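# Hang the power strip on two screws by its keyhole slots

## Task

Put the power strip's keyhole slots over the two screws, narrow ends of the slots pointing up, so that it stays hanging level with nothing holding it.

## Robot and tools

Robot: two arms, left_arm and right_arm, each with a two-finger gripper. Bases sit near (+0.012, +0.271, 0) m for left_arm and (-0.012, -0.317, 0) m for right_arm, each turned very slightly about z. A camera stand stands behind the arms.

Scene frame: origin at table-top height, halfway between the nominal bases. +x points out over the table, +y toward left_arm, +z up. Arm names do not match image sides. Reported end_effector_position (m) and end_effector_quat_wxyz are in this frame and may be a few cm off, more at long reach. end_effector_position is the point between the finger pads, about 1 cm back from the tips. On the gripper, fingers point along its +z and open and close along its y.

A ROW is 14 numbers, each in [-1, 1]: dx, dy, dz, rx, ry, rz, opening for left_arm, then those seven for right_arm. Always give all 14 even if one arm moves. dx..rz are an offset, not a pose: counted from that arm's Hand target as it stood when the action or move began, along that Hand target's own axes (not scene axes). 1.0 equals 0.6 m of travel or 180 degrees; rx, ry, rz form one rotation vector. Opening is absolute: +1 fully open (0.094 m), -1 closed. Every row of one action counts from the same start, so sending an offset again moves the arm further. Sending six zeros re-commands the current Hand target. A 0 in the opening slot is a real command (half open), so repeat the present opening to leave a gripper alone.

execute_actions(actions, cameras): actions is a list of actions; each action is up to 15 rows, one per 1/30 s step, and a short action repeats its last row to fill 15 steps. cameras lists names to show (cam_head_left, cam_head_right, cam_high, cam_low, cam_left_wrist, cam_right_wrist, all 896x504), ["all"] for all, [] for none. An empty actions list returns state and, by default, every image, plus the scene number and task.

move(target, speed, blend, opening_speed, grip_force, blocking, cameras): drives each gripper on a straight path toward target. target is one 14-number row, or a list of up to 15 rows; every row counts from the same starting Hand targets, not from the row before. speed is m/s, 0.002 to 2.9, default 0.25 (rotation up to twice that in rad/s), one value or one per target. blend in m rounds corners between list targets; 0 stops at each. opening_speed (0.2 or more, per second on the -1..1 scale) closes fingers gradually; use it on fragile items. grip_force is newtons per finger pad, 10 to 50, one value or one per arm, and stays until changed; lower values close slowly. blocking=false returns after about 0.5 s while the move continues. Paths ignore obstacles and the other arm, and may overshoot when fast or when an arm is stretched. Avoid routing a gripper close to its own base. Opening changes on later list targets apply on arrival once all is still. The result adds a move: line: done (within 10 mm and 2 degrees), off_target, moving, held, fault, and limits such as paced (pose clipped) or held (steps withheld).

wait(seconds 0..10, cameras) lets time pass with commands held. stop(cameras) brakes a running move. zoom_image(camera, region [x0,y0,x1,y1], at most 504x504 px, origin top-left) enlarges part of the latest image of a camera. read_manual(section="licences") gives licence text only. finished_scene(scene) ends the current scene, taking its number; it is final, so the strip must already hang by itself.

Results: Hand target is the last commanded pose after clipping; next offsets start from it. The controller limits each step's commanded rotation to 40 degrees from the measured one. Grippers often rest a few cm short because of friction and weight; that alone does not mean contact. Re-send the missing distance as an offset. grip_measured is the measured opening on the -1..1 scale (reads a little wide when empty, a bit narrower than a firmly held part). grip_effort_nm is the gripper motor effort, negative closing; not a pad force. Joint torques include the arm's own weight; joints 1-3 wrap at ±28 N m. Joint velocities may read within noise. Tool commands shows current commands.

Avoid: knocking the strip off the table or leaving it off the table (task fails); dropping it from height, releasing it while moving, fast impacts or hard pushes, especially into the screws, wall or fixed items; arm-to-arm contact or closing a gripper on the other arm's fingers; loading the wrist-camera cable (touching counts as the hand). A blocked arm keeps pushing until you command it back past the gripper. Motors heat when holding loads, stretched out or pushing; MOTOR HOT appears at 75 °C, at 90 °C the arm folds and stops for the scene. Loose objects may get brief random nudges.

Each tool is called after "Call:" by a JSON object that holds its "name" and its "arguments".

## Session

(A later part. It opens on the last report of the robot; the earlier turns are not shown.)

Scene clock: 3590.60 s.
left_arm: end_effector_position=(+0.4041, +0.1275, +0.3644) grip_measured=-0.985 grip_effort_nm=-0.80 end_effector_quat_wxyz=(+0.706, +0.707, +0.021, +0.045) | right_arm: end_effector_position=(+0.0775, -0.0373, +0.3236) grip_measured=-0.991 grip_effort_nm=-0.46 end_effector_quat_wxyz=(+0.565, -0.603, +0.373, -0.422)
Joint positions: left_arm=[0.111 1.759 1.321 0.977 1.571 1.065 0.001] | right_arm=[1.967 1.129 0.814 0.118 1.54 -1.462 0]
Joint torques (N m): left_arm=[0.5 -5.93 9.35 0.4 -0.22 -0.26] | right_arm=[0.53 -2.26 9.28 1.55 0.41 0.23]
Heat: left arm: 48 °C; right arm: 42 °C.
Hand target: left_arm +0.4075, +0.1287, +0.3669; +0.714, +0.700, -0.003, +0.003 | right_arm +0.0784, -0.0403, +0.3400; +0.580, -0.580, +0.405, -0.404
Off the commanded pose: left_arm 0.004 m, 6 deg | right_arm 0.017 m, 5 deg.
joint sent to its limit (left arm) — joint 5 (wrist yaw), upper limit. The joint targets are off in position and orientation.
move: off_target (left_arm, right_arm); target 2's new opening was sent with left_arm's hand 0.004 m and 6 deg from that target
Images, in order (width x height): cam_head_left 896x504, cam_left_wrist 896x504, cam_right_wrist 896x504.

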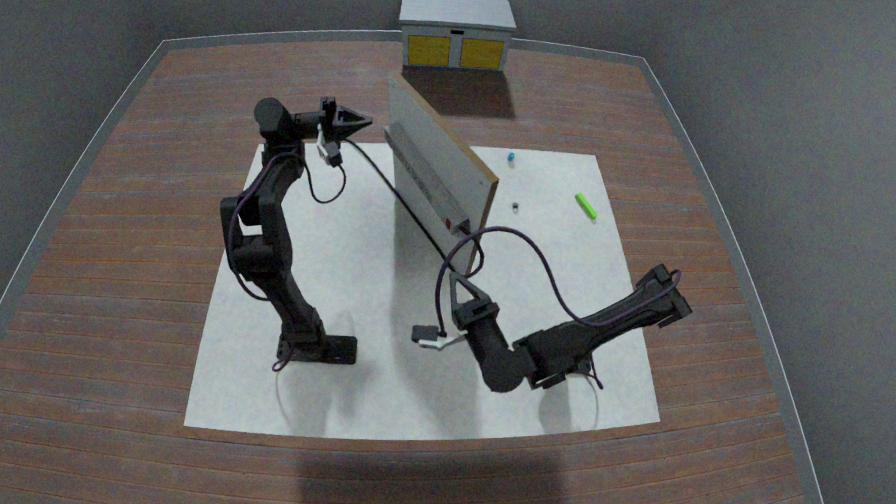

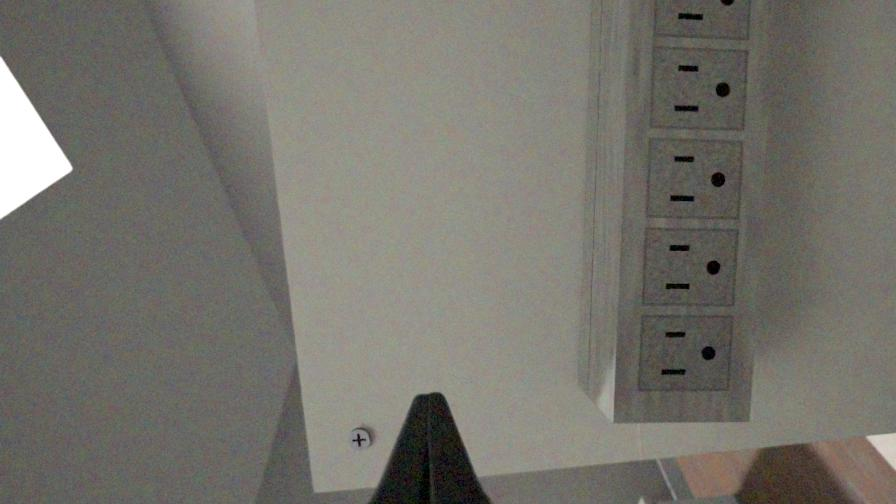

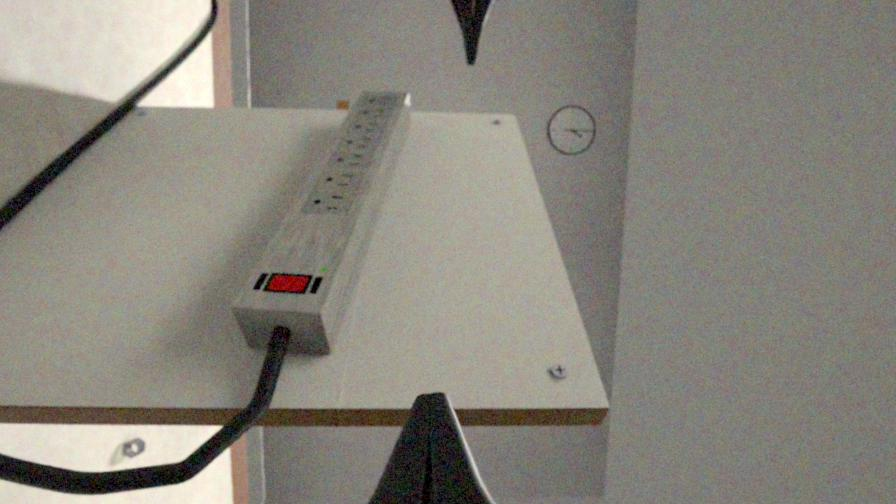

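Call:
{"name": "move", "arguments": {"target": [[0.0387,0,0.092,0,0,0,-1,0,0,0,0,0,0,-1],[0.0387,-0.04,0.092,0,0,0,-1,0,0,0,0,0,0,-1]], "speed": 0.1, "cameras": ["cam_right_wrist","cam_left_wrist"]}}

Scene clock: 3599.37 s.
left_arm: end_effector_position=(+0.4248, +0.0737, +0.3529) grip_measured=-0.985 grip_effort_nm=-0.80 end_effector_quat_wxyz=(+0.713, +0.701, -0.021, +0.012) | right_arm: end_effector_position=(+0.0775, -0.0373, +0.3236) grip_measured=-0.991 grip_effort_nm=-0.46 end_effector_quat_wxyz=(+0.565, -0.603, +0.373, -0.422)
Joint positions: left_arm=[-0.026 1.911 1.459 0.977 1.536 1.094 0.001] | right_arm=[1.967 1.129 0.814 0.118 1.54 -1.462 0]
Joint torques (N m): left_arm=[-0.28 -7.27 5.81 0.46 -0.51 0.02] | right_arm=[0.51 -2.37 9.18 1.57 0.42 0.26]
Heat: left arm: 48 °C; right arm: 42 °C.
Hand target: left_arm +0.4308, +0.0730, +0.3441; +0.714, +0.700, -0.003, +0.002 | right_arm +0.0784, -0.0403, +0.3400; +0.580, -0.580, +0.405, -0.404
Off the commanded pose: left_arm 0.011 m, 2 deg | right_arm 0.017 m, 5 deg.
move: off_target (left_arm, right_arm)
Images, in order (width x height): cam_left_wrist 896x504, cam_right_wrist 896x504.

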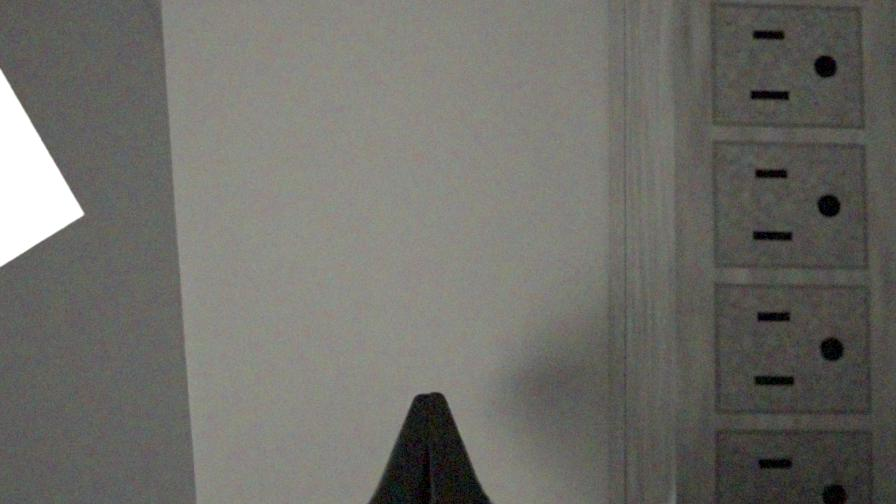

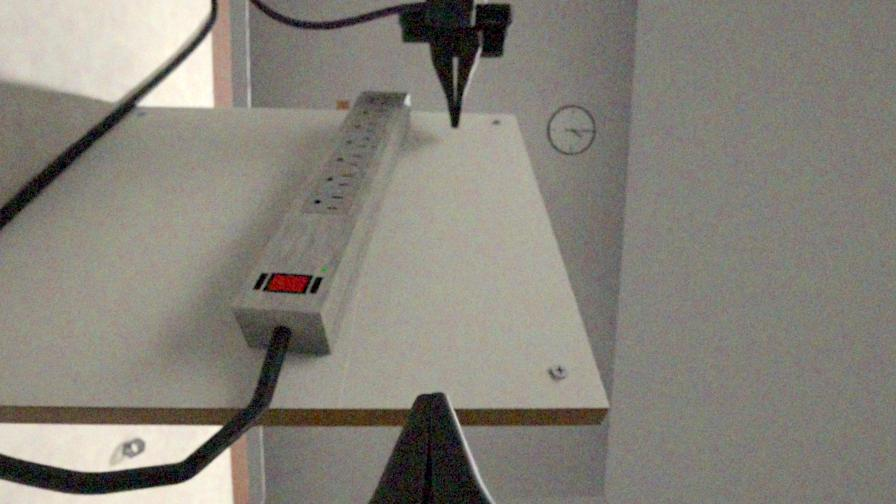

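Call:
{"name": "move", "arguments": {"target": [0,-0.045,0,0,0,0,-1,0,0,0,0,0,0,-1], "speed": 0.05}}

Call:
{"name": "move", "arguments": {"target": [0,-0.017,0,0,0,0,-1,0,0,0,0,0,0,-1], "speed": 0.03}}

Call:
{"name": "move", "arguments": {"target": [0,-0.012,0,0,0,0,-1,0,0,0,0,0,0,-1], "speed": 0.03, "cameras": ["cam_right_wrist","cam_left_wrist"]}}

Scene clock: 3609.43 s.
left_arm: end_effector_position=(+0.4268, +0.0736, +0.3254) grip_measured=-0.985 grip_effort_nm=-0.80 end_effector_quat_wxyz=(+0.713, +0.701, -0.016, +0.009) | right_arm: end_effector_position=(+0.0775, -0.0373, +0.3236) grip_measured=-0.991 grip_effort_nm=-0.46 end_effector_quat_wxyz=(+0.565, -0.603, +0.373, -0.422)
Joint positions: left_arm=[-0.026 1.926 1.39 0.977 1.533 1.166 0.001] | right_arm=[1.967 1.129 0.814 0.118 1.54 -1.462 0]
Joint torques (N m): left_arm=[-0.36 -7.32 5.75 0.69 -0.44 0] | right_arm=[0.5 -2.18 9.33 1.58 0.43 0.25]
Heat: left arm: 48 °C; right arm: 42 °C.
Hand target: left_arm +0.4310, +0.0725, +0.3172; +0.714, +0.700, -0.003, +0.003 | right_arm +0.0784, -0.0403, +0.3400; +0.580, -0.580, +0.405, -0.404
Off the commanded pose: left_arm 0.009 m, 2 deg | right_arm 0.017 m, 5 deg.
move: off_target (right_arm)

Scene clock: 3610.53 s.
left_arm: end_effector_position=(+0.4259, +0.0737, +0.3183) grip_measured=-0.985 grip_effort_nm=-0.80 end_effector_quat_wxyz=(+0.713, +0.701, -0.017, +0.011) | right_arm: end_effector_position=(+0.0775, -0.0373, +0.3236) grip_measured=-0.991 grip_effort_nm=-0.46 end_effector_quat_wxyz=(+0.565, -0.603, +0.373, -0.422)
Joint positions: left_arm=[-0.026 1.926 1.367 0.977 1.532 1.193 0.001] | right_arm=[1.967 1.129 0.814 0.118 1.54 -1.462 0]
Joint torques (N m): left_arm=[-0.35 -6.78 5.64 0.73 -0.4 0.02] | right_arm=[0.55 -2.22 9.11 1.6 0.44 0.26]
Heat: left arm: 48 °C; right arm: 42 °C.
Hand target: left_arm +0.4311, +0.0723, +0.3070; +0.714, +0.700, -0.003, +0.002 | right_arm +0.0784, -0.0403, +0.3400; +0.580, -0.580, +0.405, -0.404
Off the commanded pose: left_arm 0.013 m, 2 deg | right_arm 0.017 m, 5 deg.
move: off_target (left_arm, right_arm)

Scene clock: 3611.53 s.
left_arm: end_effector_position=(+0.4267, +0.0736, +0.3106) grip_measured=-0.985 grip_effort_nm=-0.80 end_effector_quat_wxyz=(+0.712, +0.702, -0.015, +0.010) | right_arm: end_effector_position=(+0.0775, -0.0373, +0.3236) grip_measured=-0.991 grip_effort_nm=-0.46 end_effector_quat_wxyz=(+0.565, -0.603, +0.373, -0.422)
Joint positions: left_arm=[-0.026 1.934 1.351 0.977 1.531 1.212 0.001] | right_arm=[1.967 1.129 0.814 0.118 1.54 -1.462 0]
Joint torques (N m): left_arm=[-0.42 -6.97 5.52 0.79 -0.39 0.03] | right_arm=[0.53 -2.26 9.2 1.58 0.41 0.26]
Heat: left arm: 48 °C; right arm: 42 °C.
Hand target: left_arm +0.4312, +0.0722, +0.2998; +0.714, +0.700, -0.003, +0.003 | right_arm +0.0784, -0.0403, +0.3400; +0.580, -0.580, +0.405, -0.404
Off the commanded pose: left_arm 0.012 m, 2 deg | right_arm 0.017 m, 5 deg.
move: off_target (left_arm, right_arm)
Images, in order (width x height): cam_left_wrist 896x504, cam_right_wrist 896x504.

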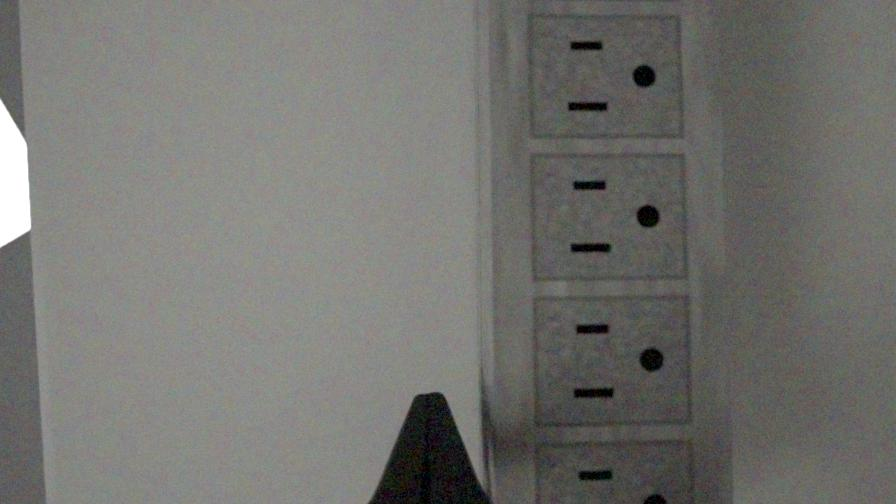

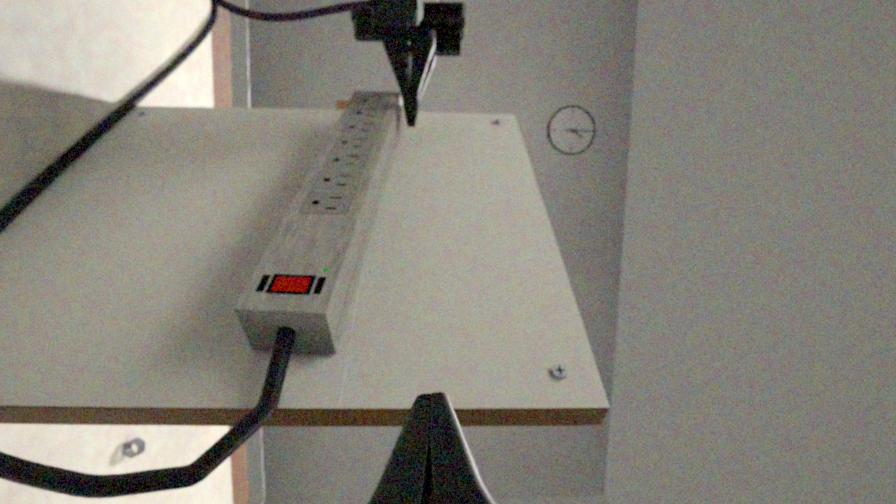

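Call:
{"name": "move", "arguments": {"target": [0,-0.012,0,0,0,0,-1,0,0,0,0,0,0,-1], "speed": 0.03}}

Call:
{"name": "move", "arguments": {"target": [0,-0.01,0,0,0,0,-1,0,0,0,0,0,0,-1], "speed": 0.03, "cameras": ["cam_right_wrist","cam_left_wrist"]}}

Scene clock: 3617.70 s.
left_arm: end_effector_position=(+0.4275, +0.0743, +0.3034) grip_measured=-0.985 grip_effort_nm=-0.80 end_effector_quat_wxyz=(+0.712, +0.702, -0.013, +0.010) | right_arm: end_effector_position=(+0.0775, -0.0373, +0.3236) grip_measured=-0.991 grip_effort_nm=-0.46 end_effector_quat_wxyz=(+0.565, -0.603, +0.373, -0.422)
Joint positions: left_arm=[-0.024 1.94 1.336 0.977 1.529 1.231 0.001] | right_arm=[1.967 1.129 0.814 0.118 1.54 -1.462 0]
Joint torques (N m): left_arm=[-0.49 -6.94 5.5 0.82 -0.37 0.02] | right_arm=[0.51 -2.3 9.22 1.56 0.4 0.24]
Heat: left arm: 48 °C; right arm: 42 °C.
Hand target: left_arm +0.4312, +0.0721, +0.2926; +0.714, +0.700, -0.003, +0.003 | right_arm +0.0784, -0.0403, +0.3400; +0.580, -0.580, +0.405, -0.404
Off the commanded pose: left_arm 0.012 m, 1 deg | right_arm 0.017 m, 5 deg.
move: off_target (left_arm, right_arm)

Scene clock: 3618.77 s.
left_arm: end_effector_position=(+0.4283, +0.0749, +0.2973) grip_measured=-0.985 grip_effort_nm=-0.80 end_effector_quat_wxyz=(+0.712, +0.702, -0.011, +0.010) | right_arm: end_effector_position=(+0.0775, -0.0373, +0.3236) grip_measured=-0.991 grip_effort_nm=-0.46 end_effector_quat_wxyz=(+0.565, -0.603, +0.373, -0.422)
Joint positions: left_arm=[-0.023 1.946 1.324 0.977 1.528 1.246 0.001] | right_arm=[1.967 1.129 0.814 0.118 1.54 -1.462 0]
Joint torques (N m): left_arm=[-0.36 -6.98 5.49 0.87 -0.35 0.02] | right_arm=[0.53 -2.22 9.25 1.58 0.4 0.25]
Heat: left arm: 48 °C; right arm: 42 °C.
Hand target: left_arm +0.4313, +0.0719, +0.2866; +0.714, +0.700, -0.003, +0.003 | right_arm +0.0784, -0.0403, +0.3400; +0.580, -0.580, +0.405, -0.404
Off the commanded pose: left_arm 0.011 m, 1 deg | right_arm 0.017 m, 5 deg.
move: off_target (left_arm, right_arm)
Images, in order (width x height): cam_left_wrist 896x504, cam_right_wrist 896x504.

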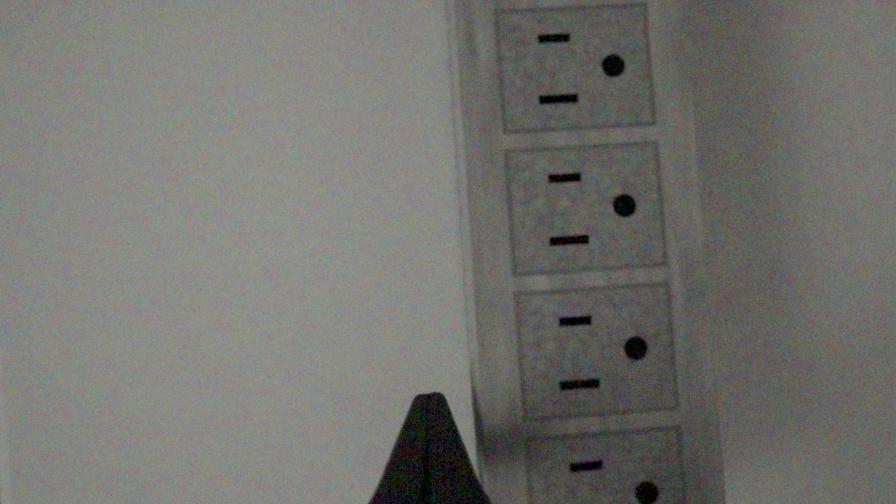

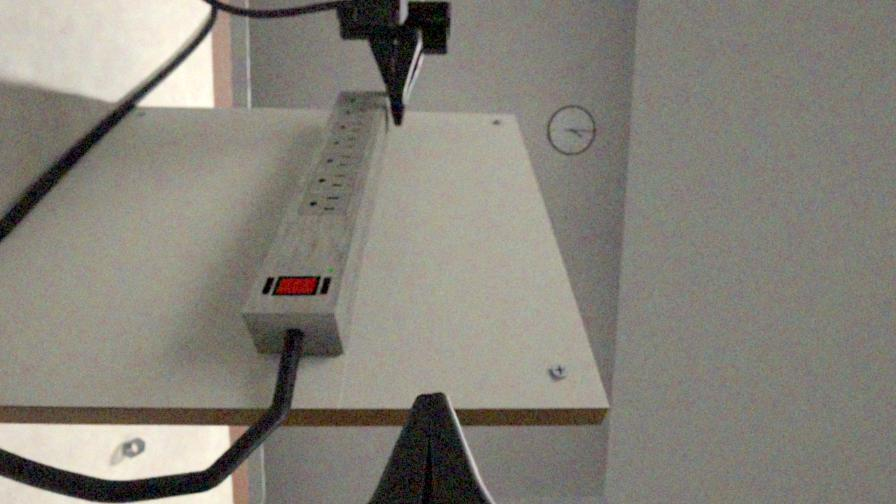

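Call:
{"name": "move", "arguments": {"target": [0,-0.01,0,0,0,0,-1,0,0,0,0,0,0,-1], "speed": 0.03}}

Call:
{"name": "move", "arguments": {"target": [0,-0.008,0,0,0,0,-1,0,0,0,0,0,0,-1], "speed": 0.03, "cameras": ["cam_right_wrist","cam_left_wrist"]}}

Call:
{"name": "zoom_image", "arguments": {"camera": "cam_right_wrist", "region": [230, 80, 430, 370]}}

Scene clock: 3623.40 s.
left_arm: end_effector_position=(+0.4287, +0.0755, +0.2924) grip_measured=-0.986 grip_effort_nm=-0.80 end_effector_quat_wxyz=(+0.712, +0.702, -0.011, +0.012) | right_arm: end_effector_position=(+0.0775, -0.0373, +0.3236) grip_measured=-0.991 grip_effort_nm=-0.46 end_effector_quat_wxyz=(+0.565, -0.603, +0.373, -0.422)
Joint positions: left_arm=[-0.021 1.951 1.313 0.981 1.528 1.261 0.001] | right_arm=[1.967 1.129 0.814 0.118 1.54 -1.462 0]
Joint torques (N m): left_arm=[-0.49 -6.86 5.34 0.9 -0.3 -0.02] | right_arm=[0.59 -2.33 9.31 1.55 0.41 0.25]
Heat: left arm: 48 °C; right arm: 42 °C.
Hand target: left_arm +0.4313, +0.0718, +0.2805; +0.714, +0.700, -0.003, +0.002 | right_arm +0.0784, -0.0403, +0.3400; +0.580, -0.580, +0.405, -0.404
Off the commanded pose: left_arm 0.013 m, 1 deg | right_arm 0.017 m, 5 deg.
move: off_target (left_arm, right_arm)

Scene clock: 3624.57 s.
left_arm: end_effector_position=(+0.4288, +0.0762, +0.2919) grip_measured=-0.986 grip_effort_nm=-0.80 end_effector_quat_wxyz=(+0.713, +0.701, -0.020, +0.025) | right_arm: end_effector_position=(+0.0775, -0.0373, +0.3236) grip_measured=-0.991 grip_effort_nm=-0.46 end_effector_quat_wxyz=(+0.565, -0.603, +0.373, -0.422)
Joint positions: left_arm=[-0.02 1.954 1.307 1.013 1.524 1.269 0.001] | right_arm=[1.967 1.129 0.814 0.118 1.54 -1.462 0]
Joint torques (N m): left_arm=[-0.5 -6.56 5.11 0.8 -0.3 -0.13] | right_arm=[0.57 -2.22 9.16 1.57 0.4 0.23]
Heat: left arm: 48 °C; right arm: 42 °C.
Hand target: left_arm +0.4313, +0.0717, +0.2758; +0.714, +0.700, -0.003, +0.002 | right_arm +0.0784, -0.0403, +0.3400; +0.580, -0.580, +0.405, -0.404
Off the commanded pose: left_arm 0.017 m, 3 deg | right_arm 0.017 m, 5 deg.
move: off_target (left_arm, right_arm)
Images, in order (width x height): cam_left_wrist 896x504, cam_right_wrist 896x504.

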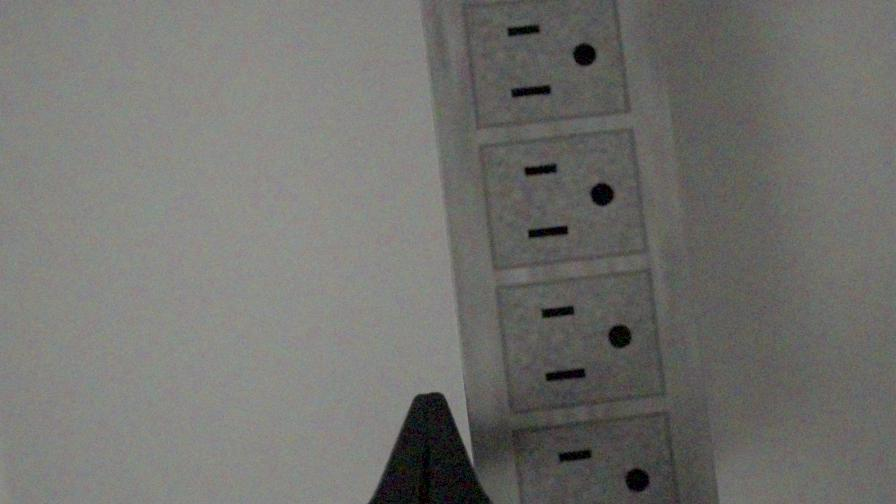

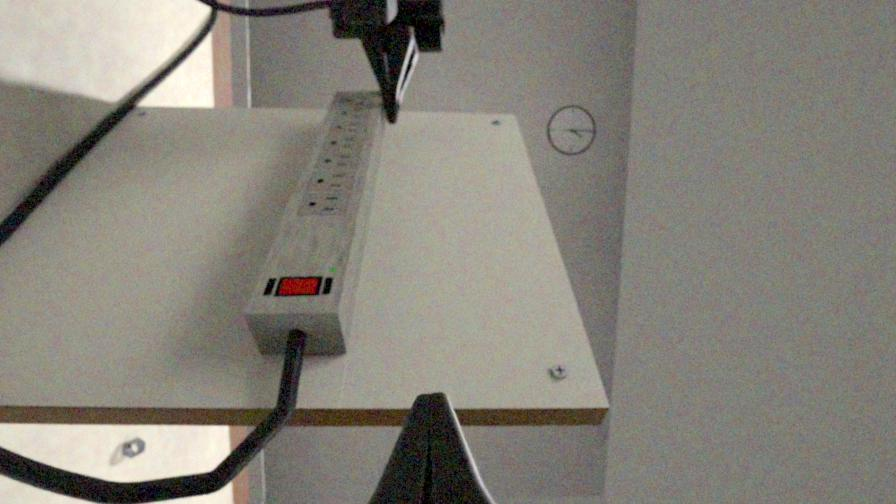

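Scaled by 1.738.

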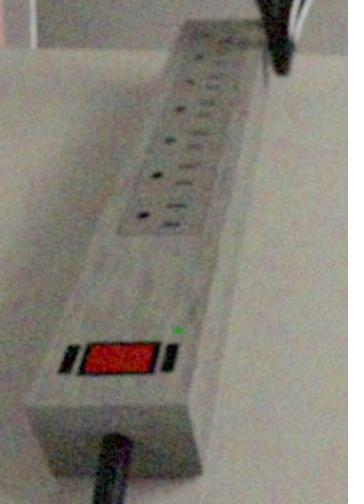

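Call:
{"name": "move", "arguments": {"target": [[0,0.03,0,0,0,0,-1,0,0,0,0,0,0,-1],[0,0.11,0,0,0,0,-1,0,0,0,0,0,0,-1]], "speed": 0.06, "cameras": ["cam_right_wrist","cam_left_wrist"]}}

Call:
{"name": "zoom_image", "arguments": {"camera": "cam_right_wrist", "region": [230, 80, 430, 370]}}

Scene clock: 3633.70 s.
left_arm: end_effector_position=(+0.4350, +0.0766, +0.3237) grip_measured=-0.986 grip_effort_nm=-0.80 end_effector_quat_wxyz=(+0.715, +0.699, +0.001, +0.003) | right_arm: end_effector_position=(+0.0775, -0.0373, +0.3236) grip_measured=-0.991 grip_effort_nm=-0.46 end_effector_quat_wxyz=(+0.565, -0.603, +0.373, -0.422)
Joint positions: left_arm=[-0.018 1.954 1.41 1.013 1.523 1.105 0.001] | right_arm=[1.967 1.129 0.814 0.118 1.54 -1.462 0]
Joint torques (N m): left_arm=[-0.34 -10.37 9.13 0.43 -0.33 -0.31] | right_arm=[0.46 -2.35 9.21 1.56 0.42 0.24]
Heat: left arm: 48 °C; right arm: 43 °C.
Hand target: left_arm +0.4308, +0.0730, +0.3417; +0.714, +0.700, -0.003, +0.002 | right_arm +0.0784, -0.0403, +0.3400; +0.580, -0.580, +0.405, -0.404
Off the commanded pose: left_arm 0.019 m, 0 deg | right_arm 0.017 m, 5 deg.
move: off_target (left_arm, right_arm)
Images, in order (width x height): cam_left_wrist 896x504, cam_right_wrist 896x504.

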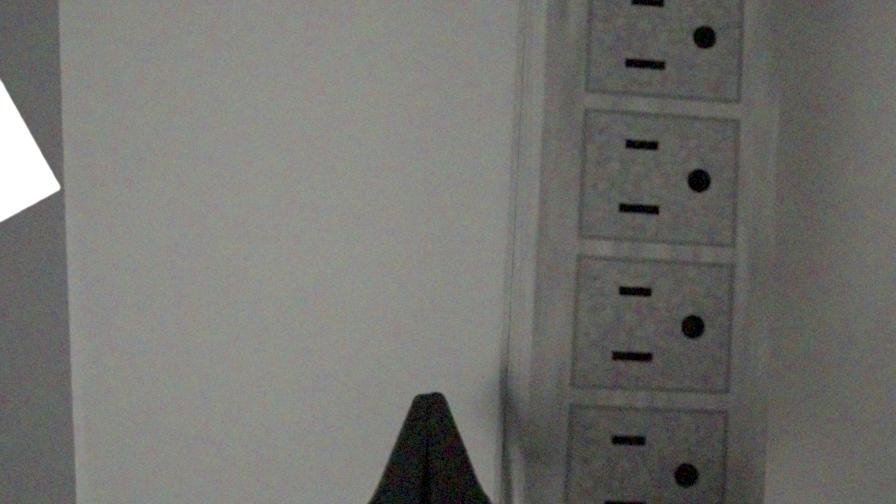

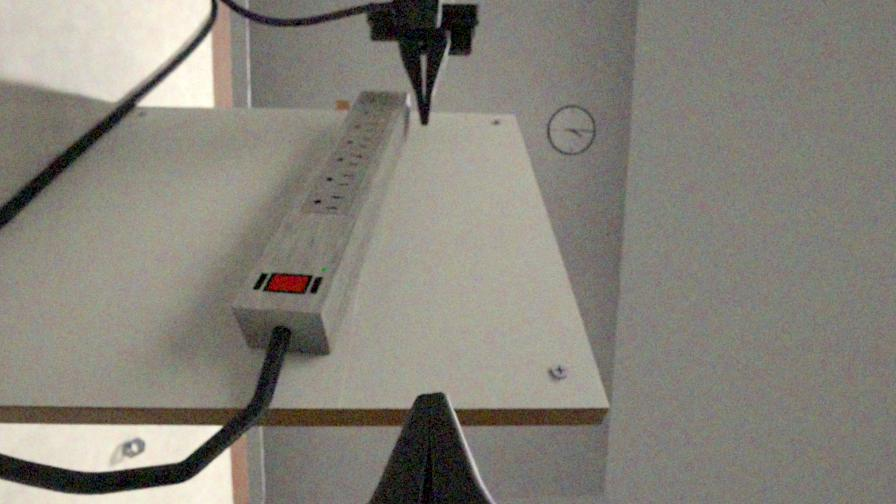

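Scaled by 1.738.

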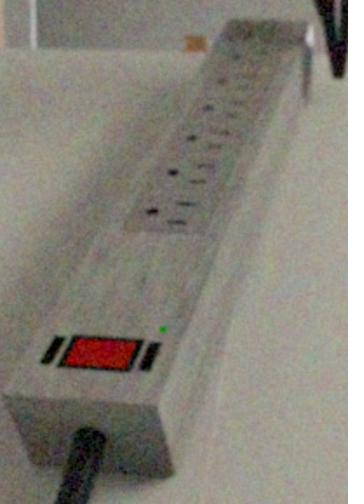

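Call:
{"name": "wait", "arguments": {"seconds": 0.1, "cameras": ["cam_low","cam_high","cam_head_left","cam_head_right"]}}

Call:
{"name": "zoom_image", "arguments": {"camera": "cam_head_left", "region": [320, 110, 520, 300]}}

Call:
{"name": "zoom_image", "arguments": {"camera": "cam_high", "region": [380, 50, 640, 450]}}

Scene clock: 3660.63 s.
left_arm: end_effector_position=(+0.4350, +0.0766, +0.3237) grip_measured=-0.986 grip_effort_nm=-0.80 end_effector_quat_wxyz=(+0.715, +0.699, +0.002, +0.003) | right_arm: end_effector_position=(+0.0775, -0.0373, +0.3236) grip_measured=-0.991 grip_effort_nm=-0.46 end_effector_quat_wxyz=(+0.565, -0.603, +0.373, -0.422)
Joint positions: left_arm=[-0.018 1.954 1.41 1.013 1.523 1.104 0.001] | right_arm=[1.967 1.129 0.814 0.118 1.54 -1.462 0]
Joint torques (N m): left_arm=[-0.27 -10.37 9.18 0.41 -0.32 -0.25] | right_arm=[0.55 -2.18 9.13 1.6 0.43 0.27]
Heat: left arm: 49 °C; right arm: 43 °C.
Hand target: left_arm +0.4308, +0.0730, +0.3417; +0.714, +0.700, -0.003, +0.002 | right_arm +0.0784, -0.0403, +0.3400; +0.580, -0.580, +0.405, -0.404
Tool commands: left_gripper/opening=-1.0 right_gripper/opening=-1.0
Off the commanded pose: left_arm 0.019 m, 0 deg | right_arm 0.017 m, 5 deg.
wait: 0.10 s; at rest from the start
Images, in order (width x height): cam_head_left 896x504, cam_head_right 896x504, cam_high 896x504, cam_low 896x504.

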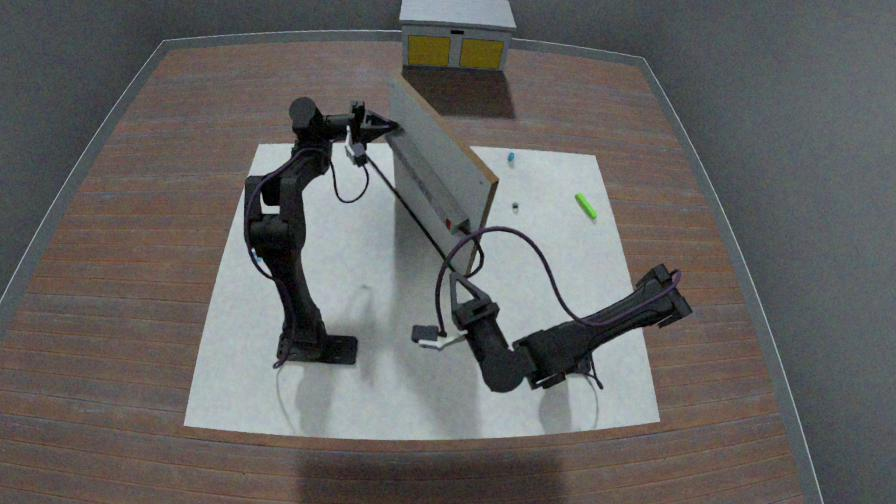

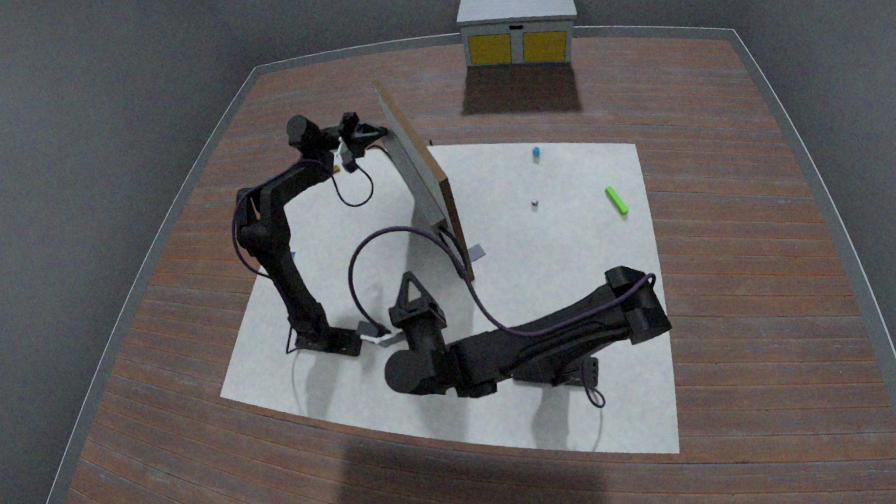

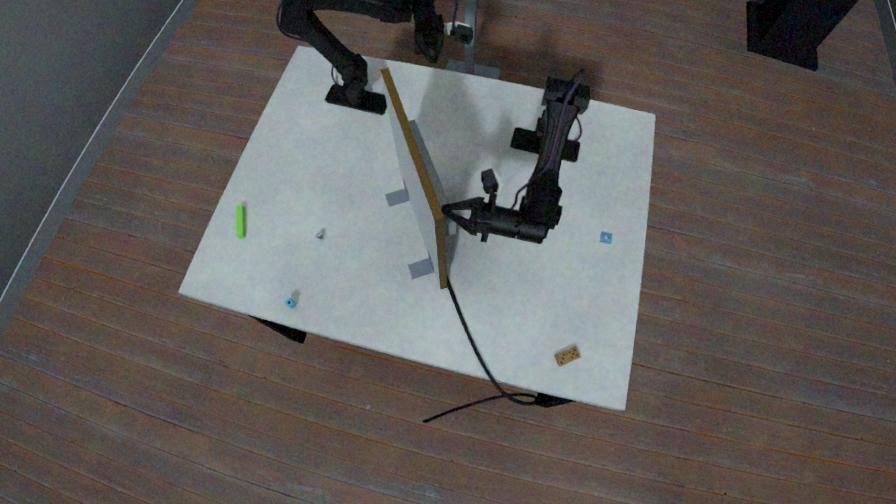

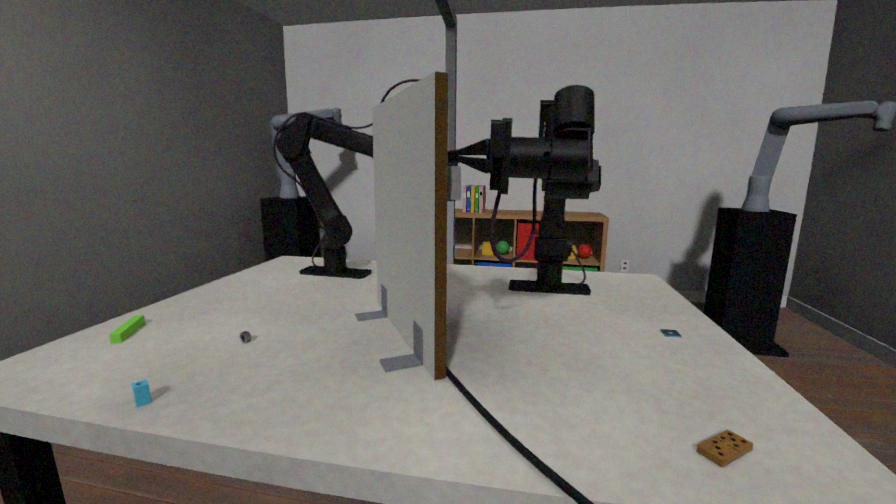

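Scaled by 2.520.

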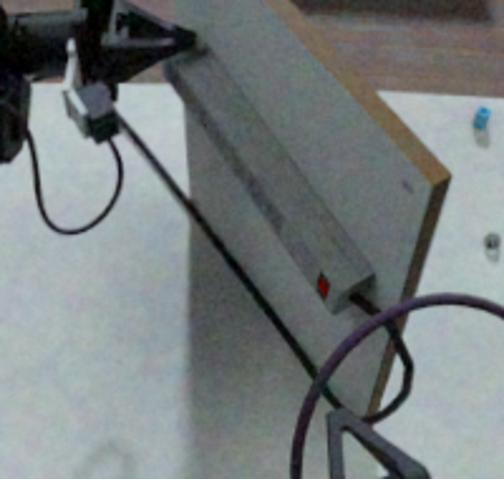

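Scaled by 1.260.

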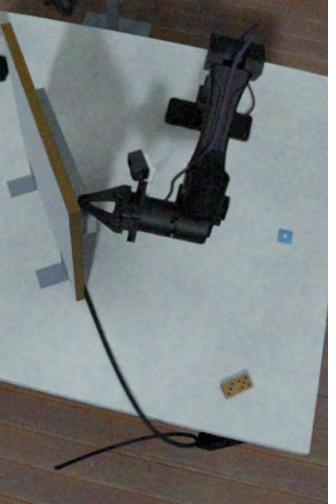

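Call:
{"name": "move", "arguments": {"target": [[-0.117,0.05,-0.183,0,0,0,-0.4,0,0,0,0,0,0,-1],[-0.278,-0.1,-0.118,0.4856,0.141,-0.141,0.2,0,0,0,0,0,0,-1]], "speed": 0.25, "blend": 0.03, "cameras": ["cam_left_wrist","cam_head_left","cam_right_wrist"]}}

Scene clock: 3693.60 s.
left_arm: end_effector_position=(+0.2733, +0.1473, +0.2801) grip_measured=+0.198 grip_effort_nm=0.06 end_effector_quat_wxyz=(+0.708, +0.689, +0.156, +0.006) | right_arm: end_effector_position=(+0.0775, -0.0373, +0.3236) grip_measured=-0.991 grip_effort_nm=-0.46 end_effector_quat_wxyz=(+0.565, -0.603, +0.373, -0.422)
Joint positions: left_arm=[0.244 1.231 0.54 1.013 1.565 1.035 0.056] | right_arm=[1.967 1.129 0.814 0.118 1.54 -1.462 0]
Joint torques (N m): left_arm=[-0.66 -4.52 5.39 0.56 -0.01 -0.21] | right_arm=[0.73 -2.25 9.13 1.58 0.42 0.25]
Heat: left arm: 48 °C; right arm: 43 °C.
Hand target: left_arm +0.2645, +0.1427, +0.2792; +0.425, +0.877, +0.225, +0.006 | right_arm +0.0784, -0.0403, +0.3400; +0.580, -0.580, +0.405, -0.404
Off the commanded pose: left_arm 0.010 m, 89 deg; orientation clipped | right_arm 0.017 m, 5 deg.
joint sent to its limit (left arm) — joint 5 (wrist yaw), upper limit. The joint targets are off in orientation, not in position.
move: off_target (left_arm, right_arm); target 2's new opening was sent with left_arm's hand 0.010 m and 89 deg from that target; limits=paced
Images, in order (width x height): cam_head_left 896x504, cam_left_wrist 896x504, cam_right_wrist 896x504.

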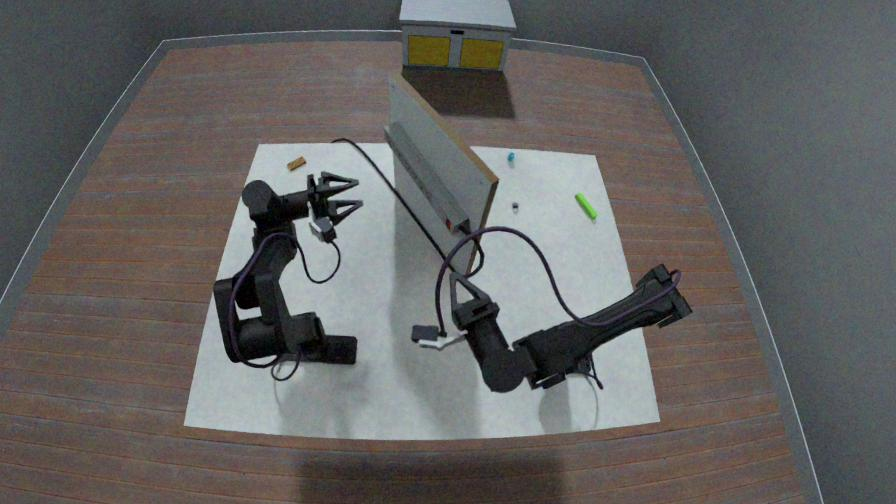

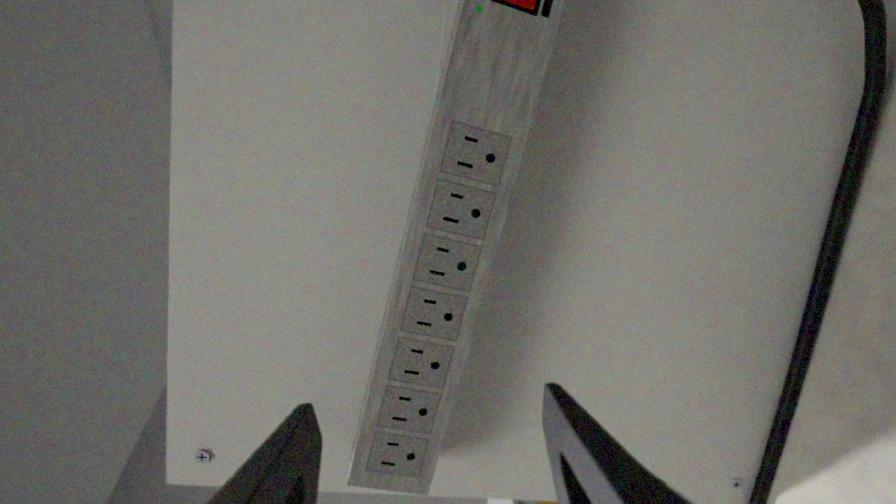

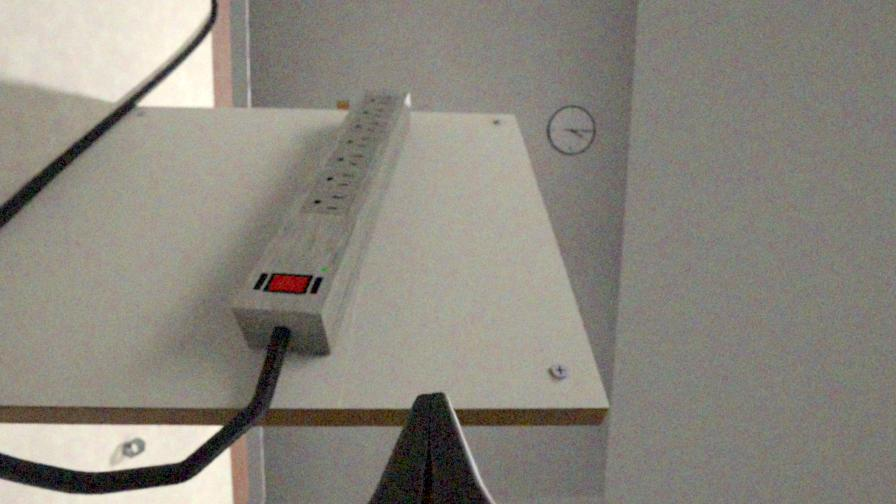

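Call:
{"name": "move", "arguments": {"target": [[0,0,0,-0.22,0,0,0.2,0,0,0,0,0,0,-1],[0,0,0,-0.22,0.3,0,0.2,0,0,0,0,0,0,-1]], "speed": 0.4}}

Scene clock: 3705.70 s.
left_arm: end_effector_position=(+0.2636, +0.1431, +0.2779) grip_measured=+0.198 grip_effort_nm=0.06 end_effector_quat_wxyz=(+0.536, +0.598, +0.375, +0.463) | right_arm: end_effector_position=(+0.0775, -0.0373, +0.3236) grip_measured=-0.991 grip_effort_nm=-0.46 end_effector_quat_wxyz=(+0.565, -0.603, +0.373, -0.422)
Joint positions: left_arm=[-0.751 0.503 0.386 0.12 -0.472 1.725 0.056] | right_arm=[1.967 1.129 0.814 0.118 1.54 -1.462 0]
Joint torques (N m): left_arm=[-0.62 0.4 6.45 1.98 -0.13 0.07] | right_arm=[0.68 -2.25 9.2 1.56 0.4 0.21]
Heat: left arm: 48 °C; right arm: 43 °C.
Hand target: left_arm +0.2645, +0.1427, +0.2792; +0.540, +0.590, +0.375, +0.469 | right_arm +0.0784, -0.0403, +0.3400; +0.580, -0.580, +0.405, -0.404
Off the commanded pose: left_arm 0.002 m, 1 deg | right_arm 0.017 m, 5 deg.
move: off_target (right_arm)

Call:
{"name": "move", "arguments": {"target": [[0,0,0,0.2325,-0.1075,0.07,0.2,0,0,0,0,0,0,-1],[0,0,0,0.465,-0.215,0.14,0.2,0,0,0,0,0,0,-1]], "speed": 0.4, "cameras": ["cam_left_wrist","cam_head_left"]}}

Scene clock: 3718.03 s.
left_arm: end_effector_position=(+0.2707, +0.1402, +0.2743) grip_measured=+0.198 grip_effort_nm=0.06 end_effector_quat_wxyz=(+0.113, +0.945, +0.285, +0.117) | right_arm: end_effector_position=(+0.0775, -0.0373, +0.3236) grip_measured=-0.991 grip_effort_nm=-0.46 end_effector_quat_wxyz=(+0.565, -0.603, +0.373, -0.422)
Joint positions: left_arm=[-0.454 1.47 1.773 -1.546 0.001 2.085 0.056] | right_arm=[1.967 1.129 0.814 0.118 1.54 -1.462 0]
Joint torques (N m): left_arm=[-0.47 -3.96 7.95 0.16 0.02 0.12] | right_arm=[0.61 -2.29 9.07 1.56 0.43 0.25]
Heat: left arm: 48 °C; right arm: 43 °C.
Hand target: left_arm +0.2645, +0.1427, +0.2792; +0.001, +0.960, +0.278, +0.000 | right_arm +0.0784, -0.0403, +0.3400; +0.580, -0.580, +0.405, -0.404
Off the commanded pose: left_arm 0.008 m, 19 deg | right_arm 0.017 m, 5 deg.
joint sent to its limit (left arm) — joint 4 (wrist pitch), lower limit; joint 6 (wrist roll), upper limit. The joint targets are off in position and orientation.
move: off_target (left_arm, right_arm)
Images, in order (width x height): cam_head_left 896x504, cam_left_wrist 896x504.

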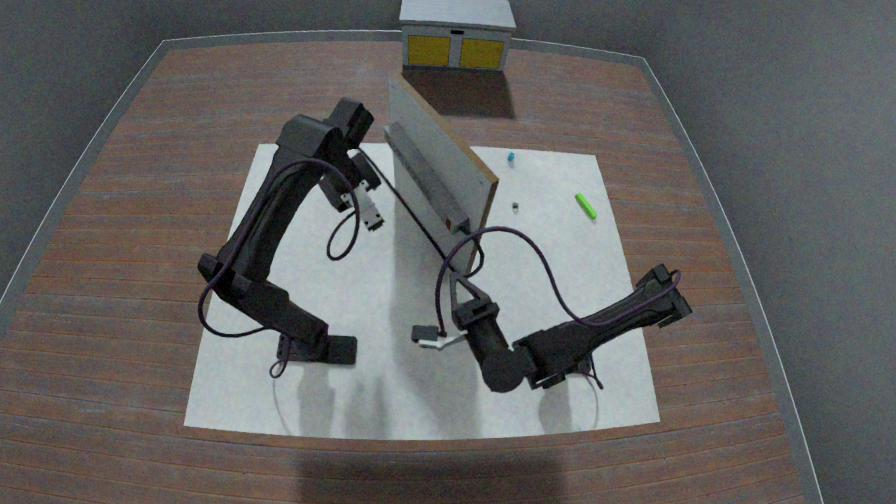

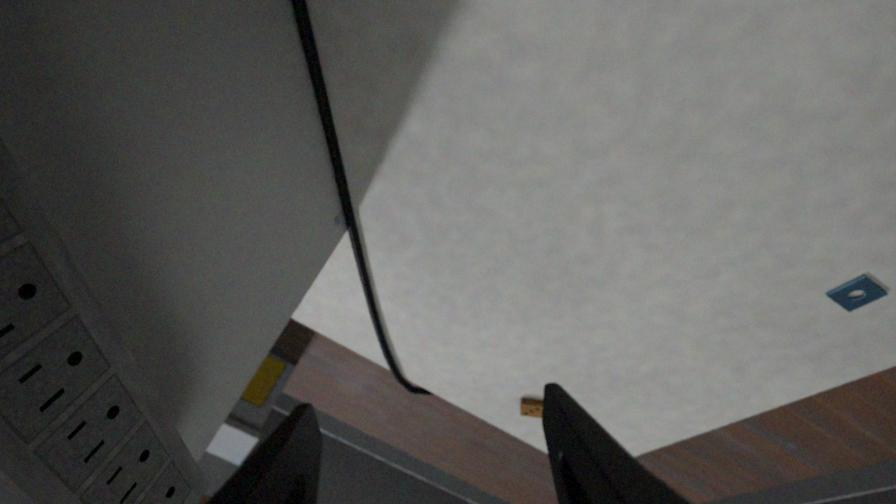

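Call:
{"name": "move", "arguments": {"target": [[0,0,0,0,0,0,0.2,0.143,-0.05,-0.142,0,0,0,-1],[0,0,0,0,0,0,0.2,0.476,-0.05,0.038,0,0,0,-1]], "speed": 0.2, "blend": 0.03, "cameras": ["cam_head_left","cam_head_right","cam_right_wrist"]}}

Call:
{"name": "zoom_image", "arguments": {"camera": "cam_head_left", "region": [420, 180, 540, 300]}}

Call:
{"name": "zoom_image", "arguments": {"camera": "cam_head_right", "region": [360, 170, 500, 300]}}

Scene clock: 3801.93 s.
left_arm: end_effector_position=(+0.2707, +0.1402, +0.2743) grip_measured=+0.198 grip_effort_nm=0.06 end_effector_quat_wxyz=(+0.113, +0.945, +0.285, +0.117) | right_arm: end_effector_position=(+0.1732, -0.2988, +0.3724) grip_measured=-0.991 grip_effort_nm=-0.46 end_effector_quat_wxyz=(+0.577, -0.588, +0.394, -0.407)
Joint positions: left_arm=[-0.454 1.47 1.773 -1.546 0.001 2.085 0.056] | right_arm=[1.991 0.025 0.801 -0.283 1.576 -2.089 0]
Joint torques (N m): left_arm=[-0.43 -3.88 7.9 0.2 -0.03 0.19] | right_arm=[0.76 5.16 4.63 0.77 -0.2 0.19]
Heat: left arm: 49 °C; right arm: 42 °C.
Hand target: left_arm +0.2645, +0.1427, +0.2792; +0.001, +0.960, +0.278, +0.000 | right_arm +0.1986, -0.3004, +0.3698; +0.580, -0.580, +0.405, -0.404
Off the commanded pose: left_arm 0.008 m, 19 deg | right_arm 0.026 m, 2 deg.
shoulder posture changed (right arm): the wrist came as close to joint 1's axis as it can, and the arm is now in the other of its two shoulder postures.
joint sent to its limit (left arm) — joint 4 (wrist pitch), lower limit; joint 6 (wrist roll), upper limit. The joint targets are off in position and orientation.
joint sent to its limit (right arm) — joint 5 (wrist yaw), upper limit. The joint targets are off in position, not in orientation.
move: off_target (left_arm, right_arm)
Images, in order (width x height): cam_head_left 896x504, cam_head_right 896x504, cam_right_wrist 896x504.

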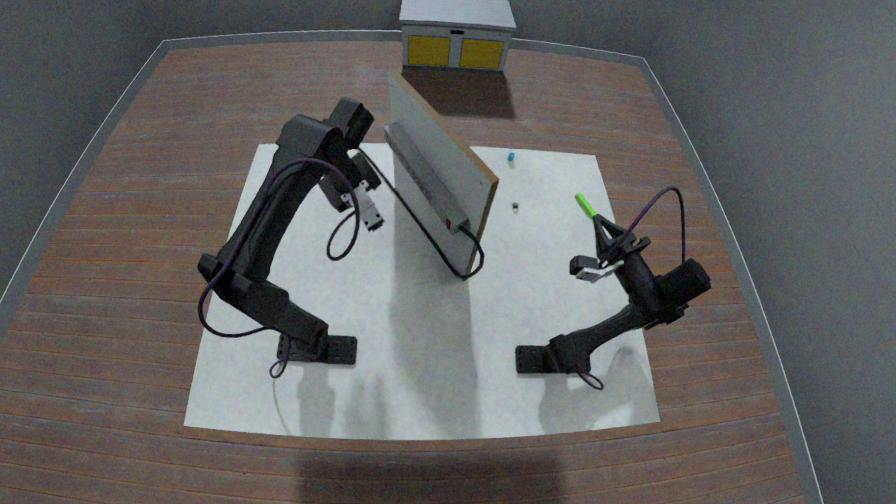

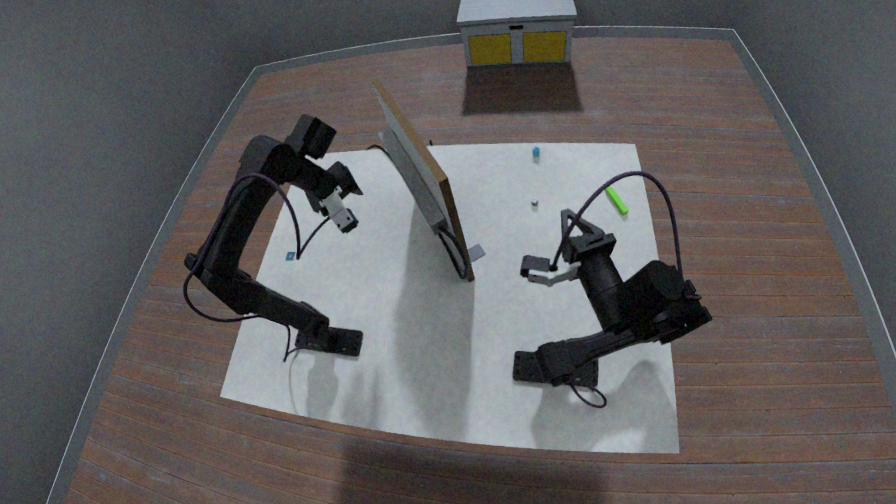

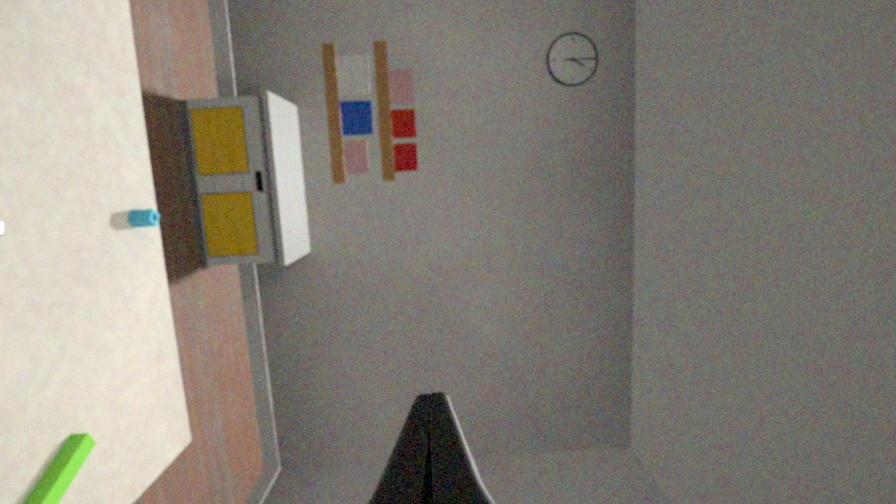

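Scaled by 4.200.

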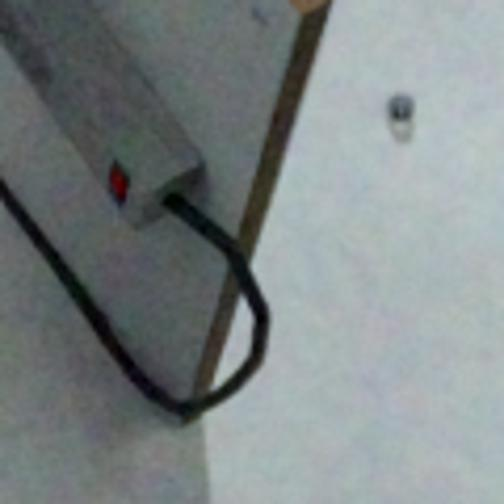

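Scaled by 3.600.

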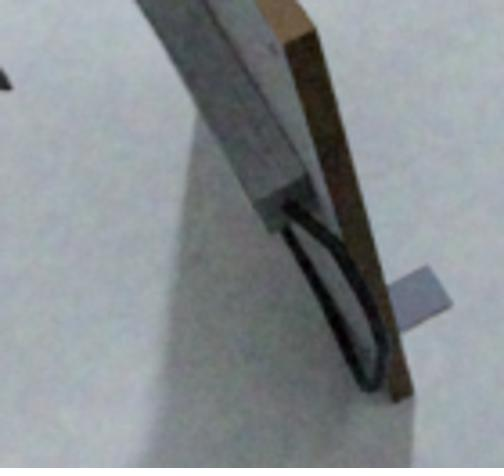

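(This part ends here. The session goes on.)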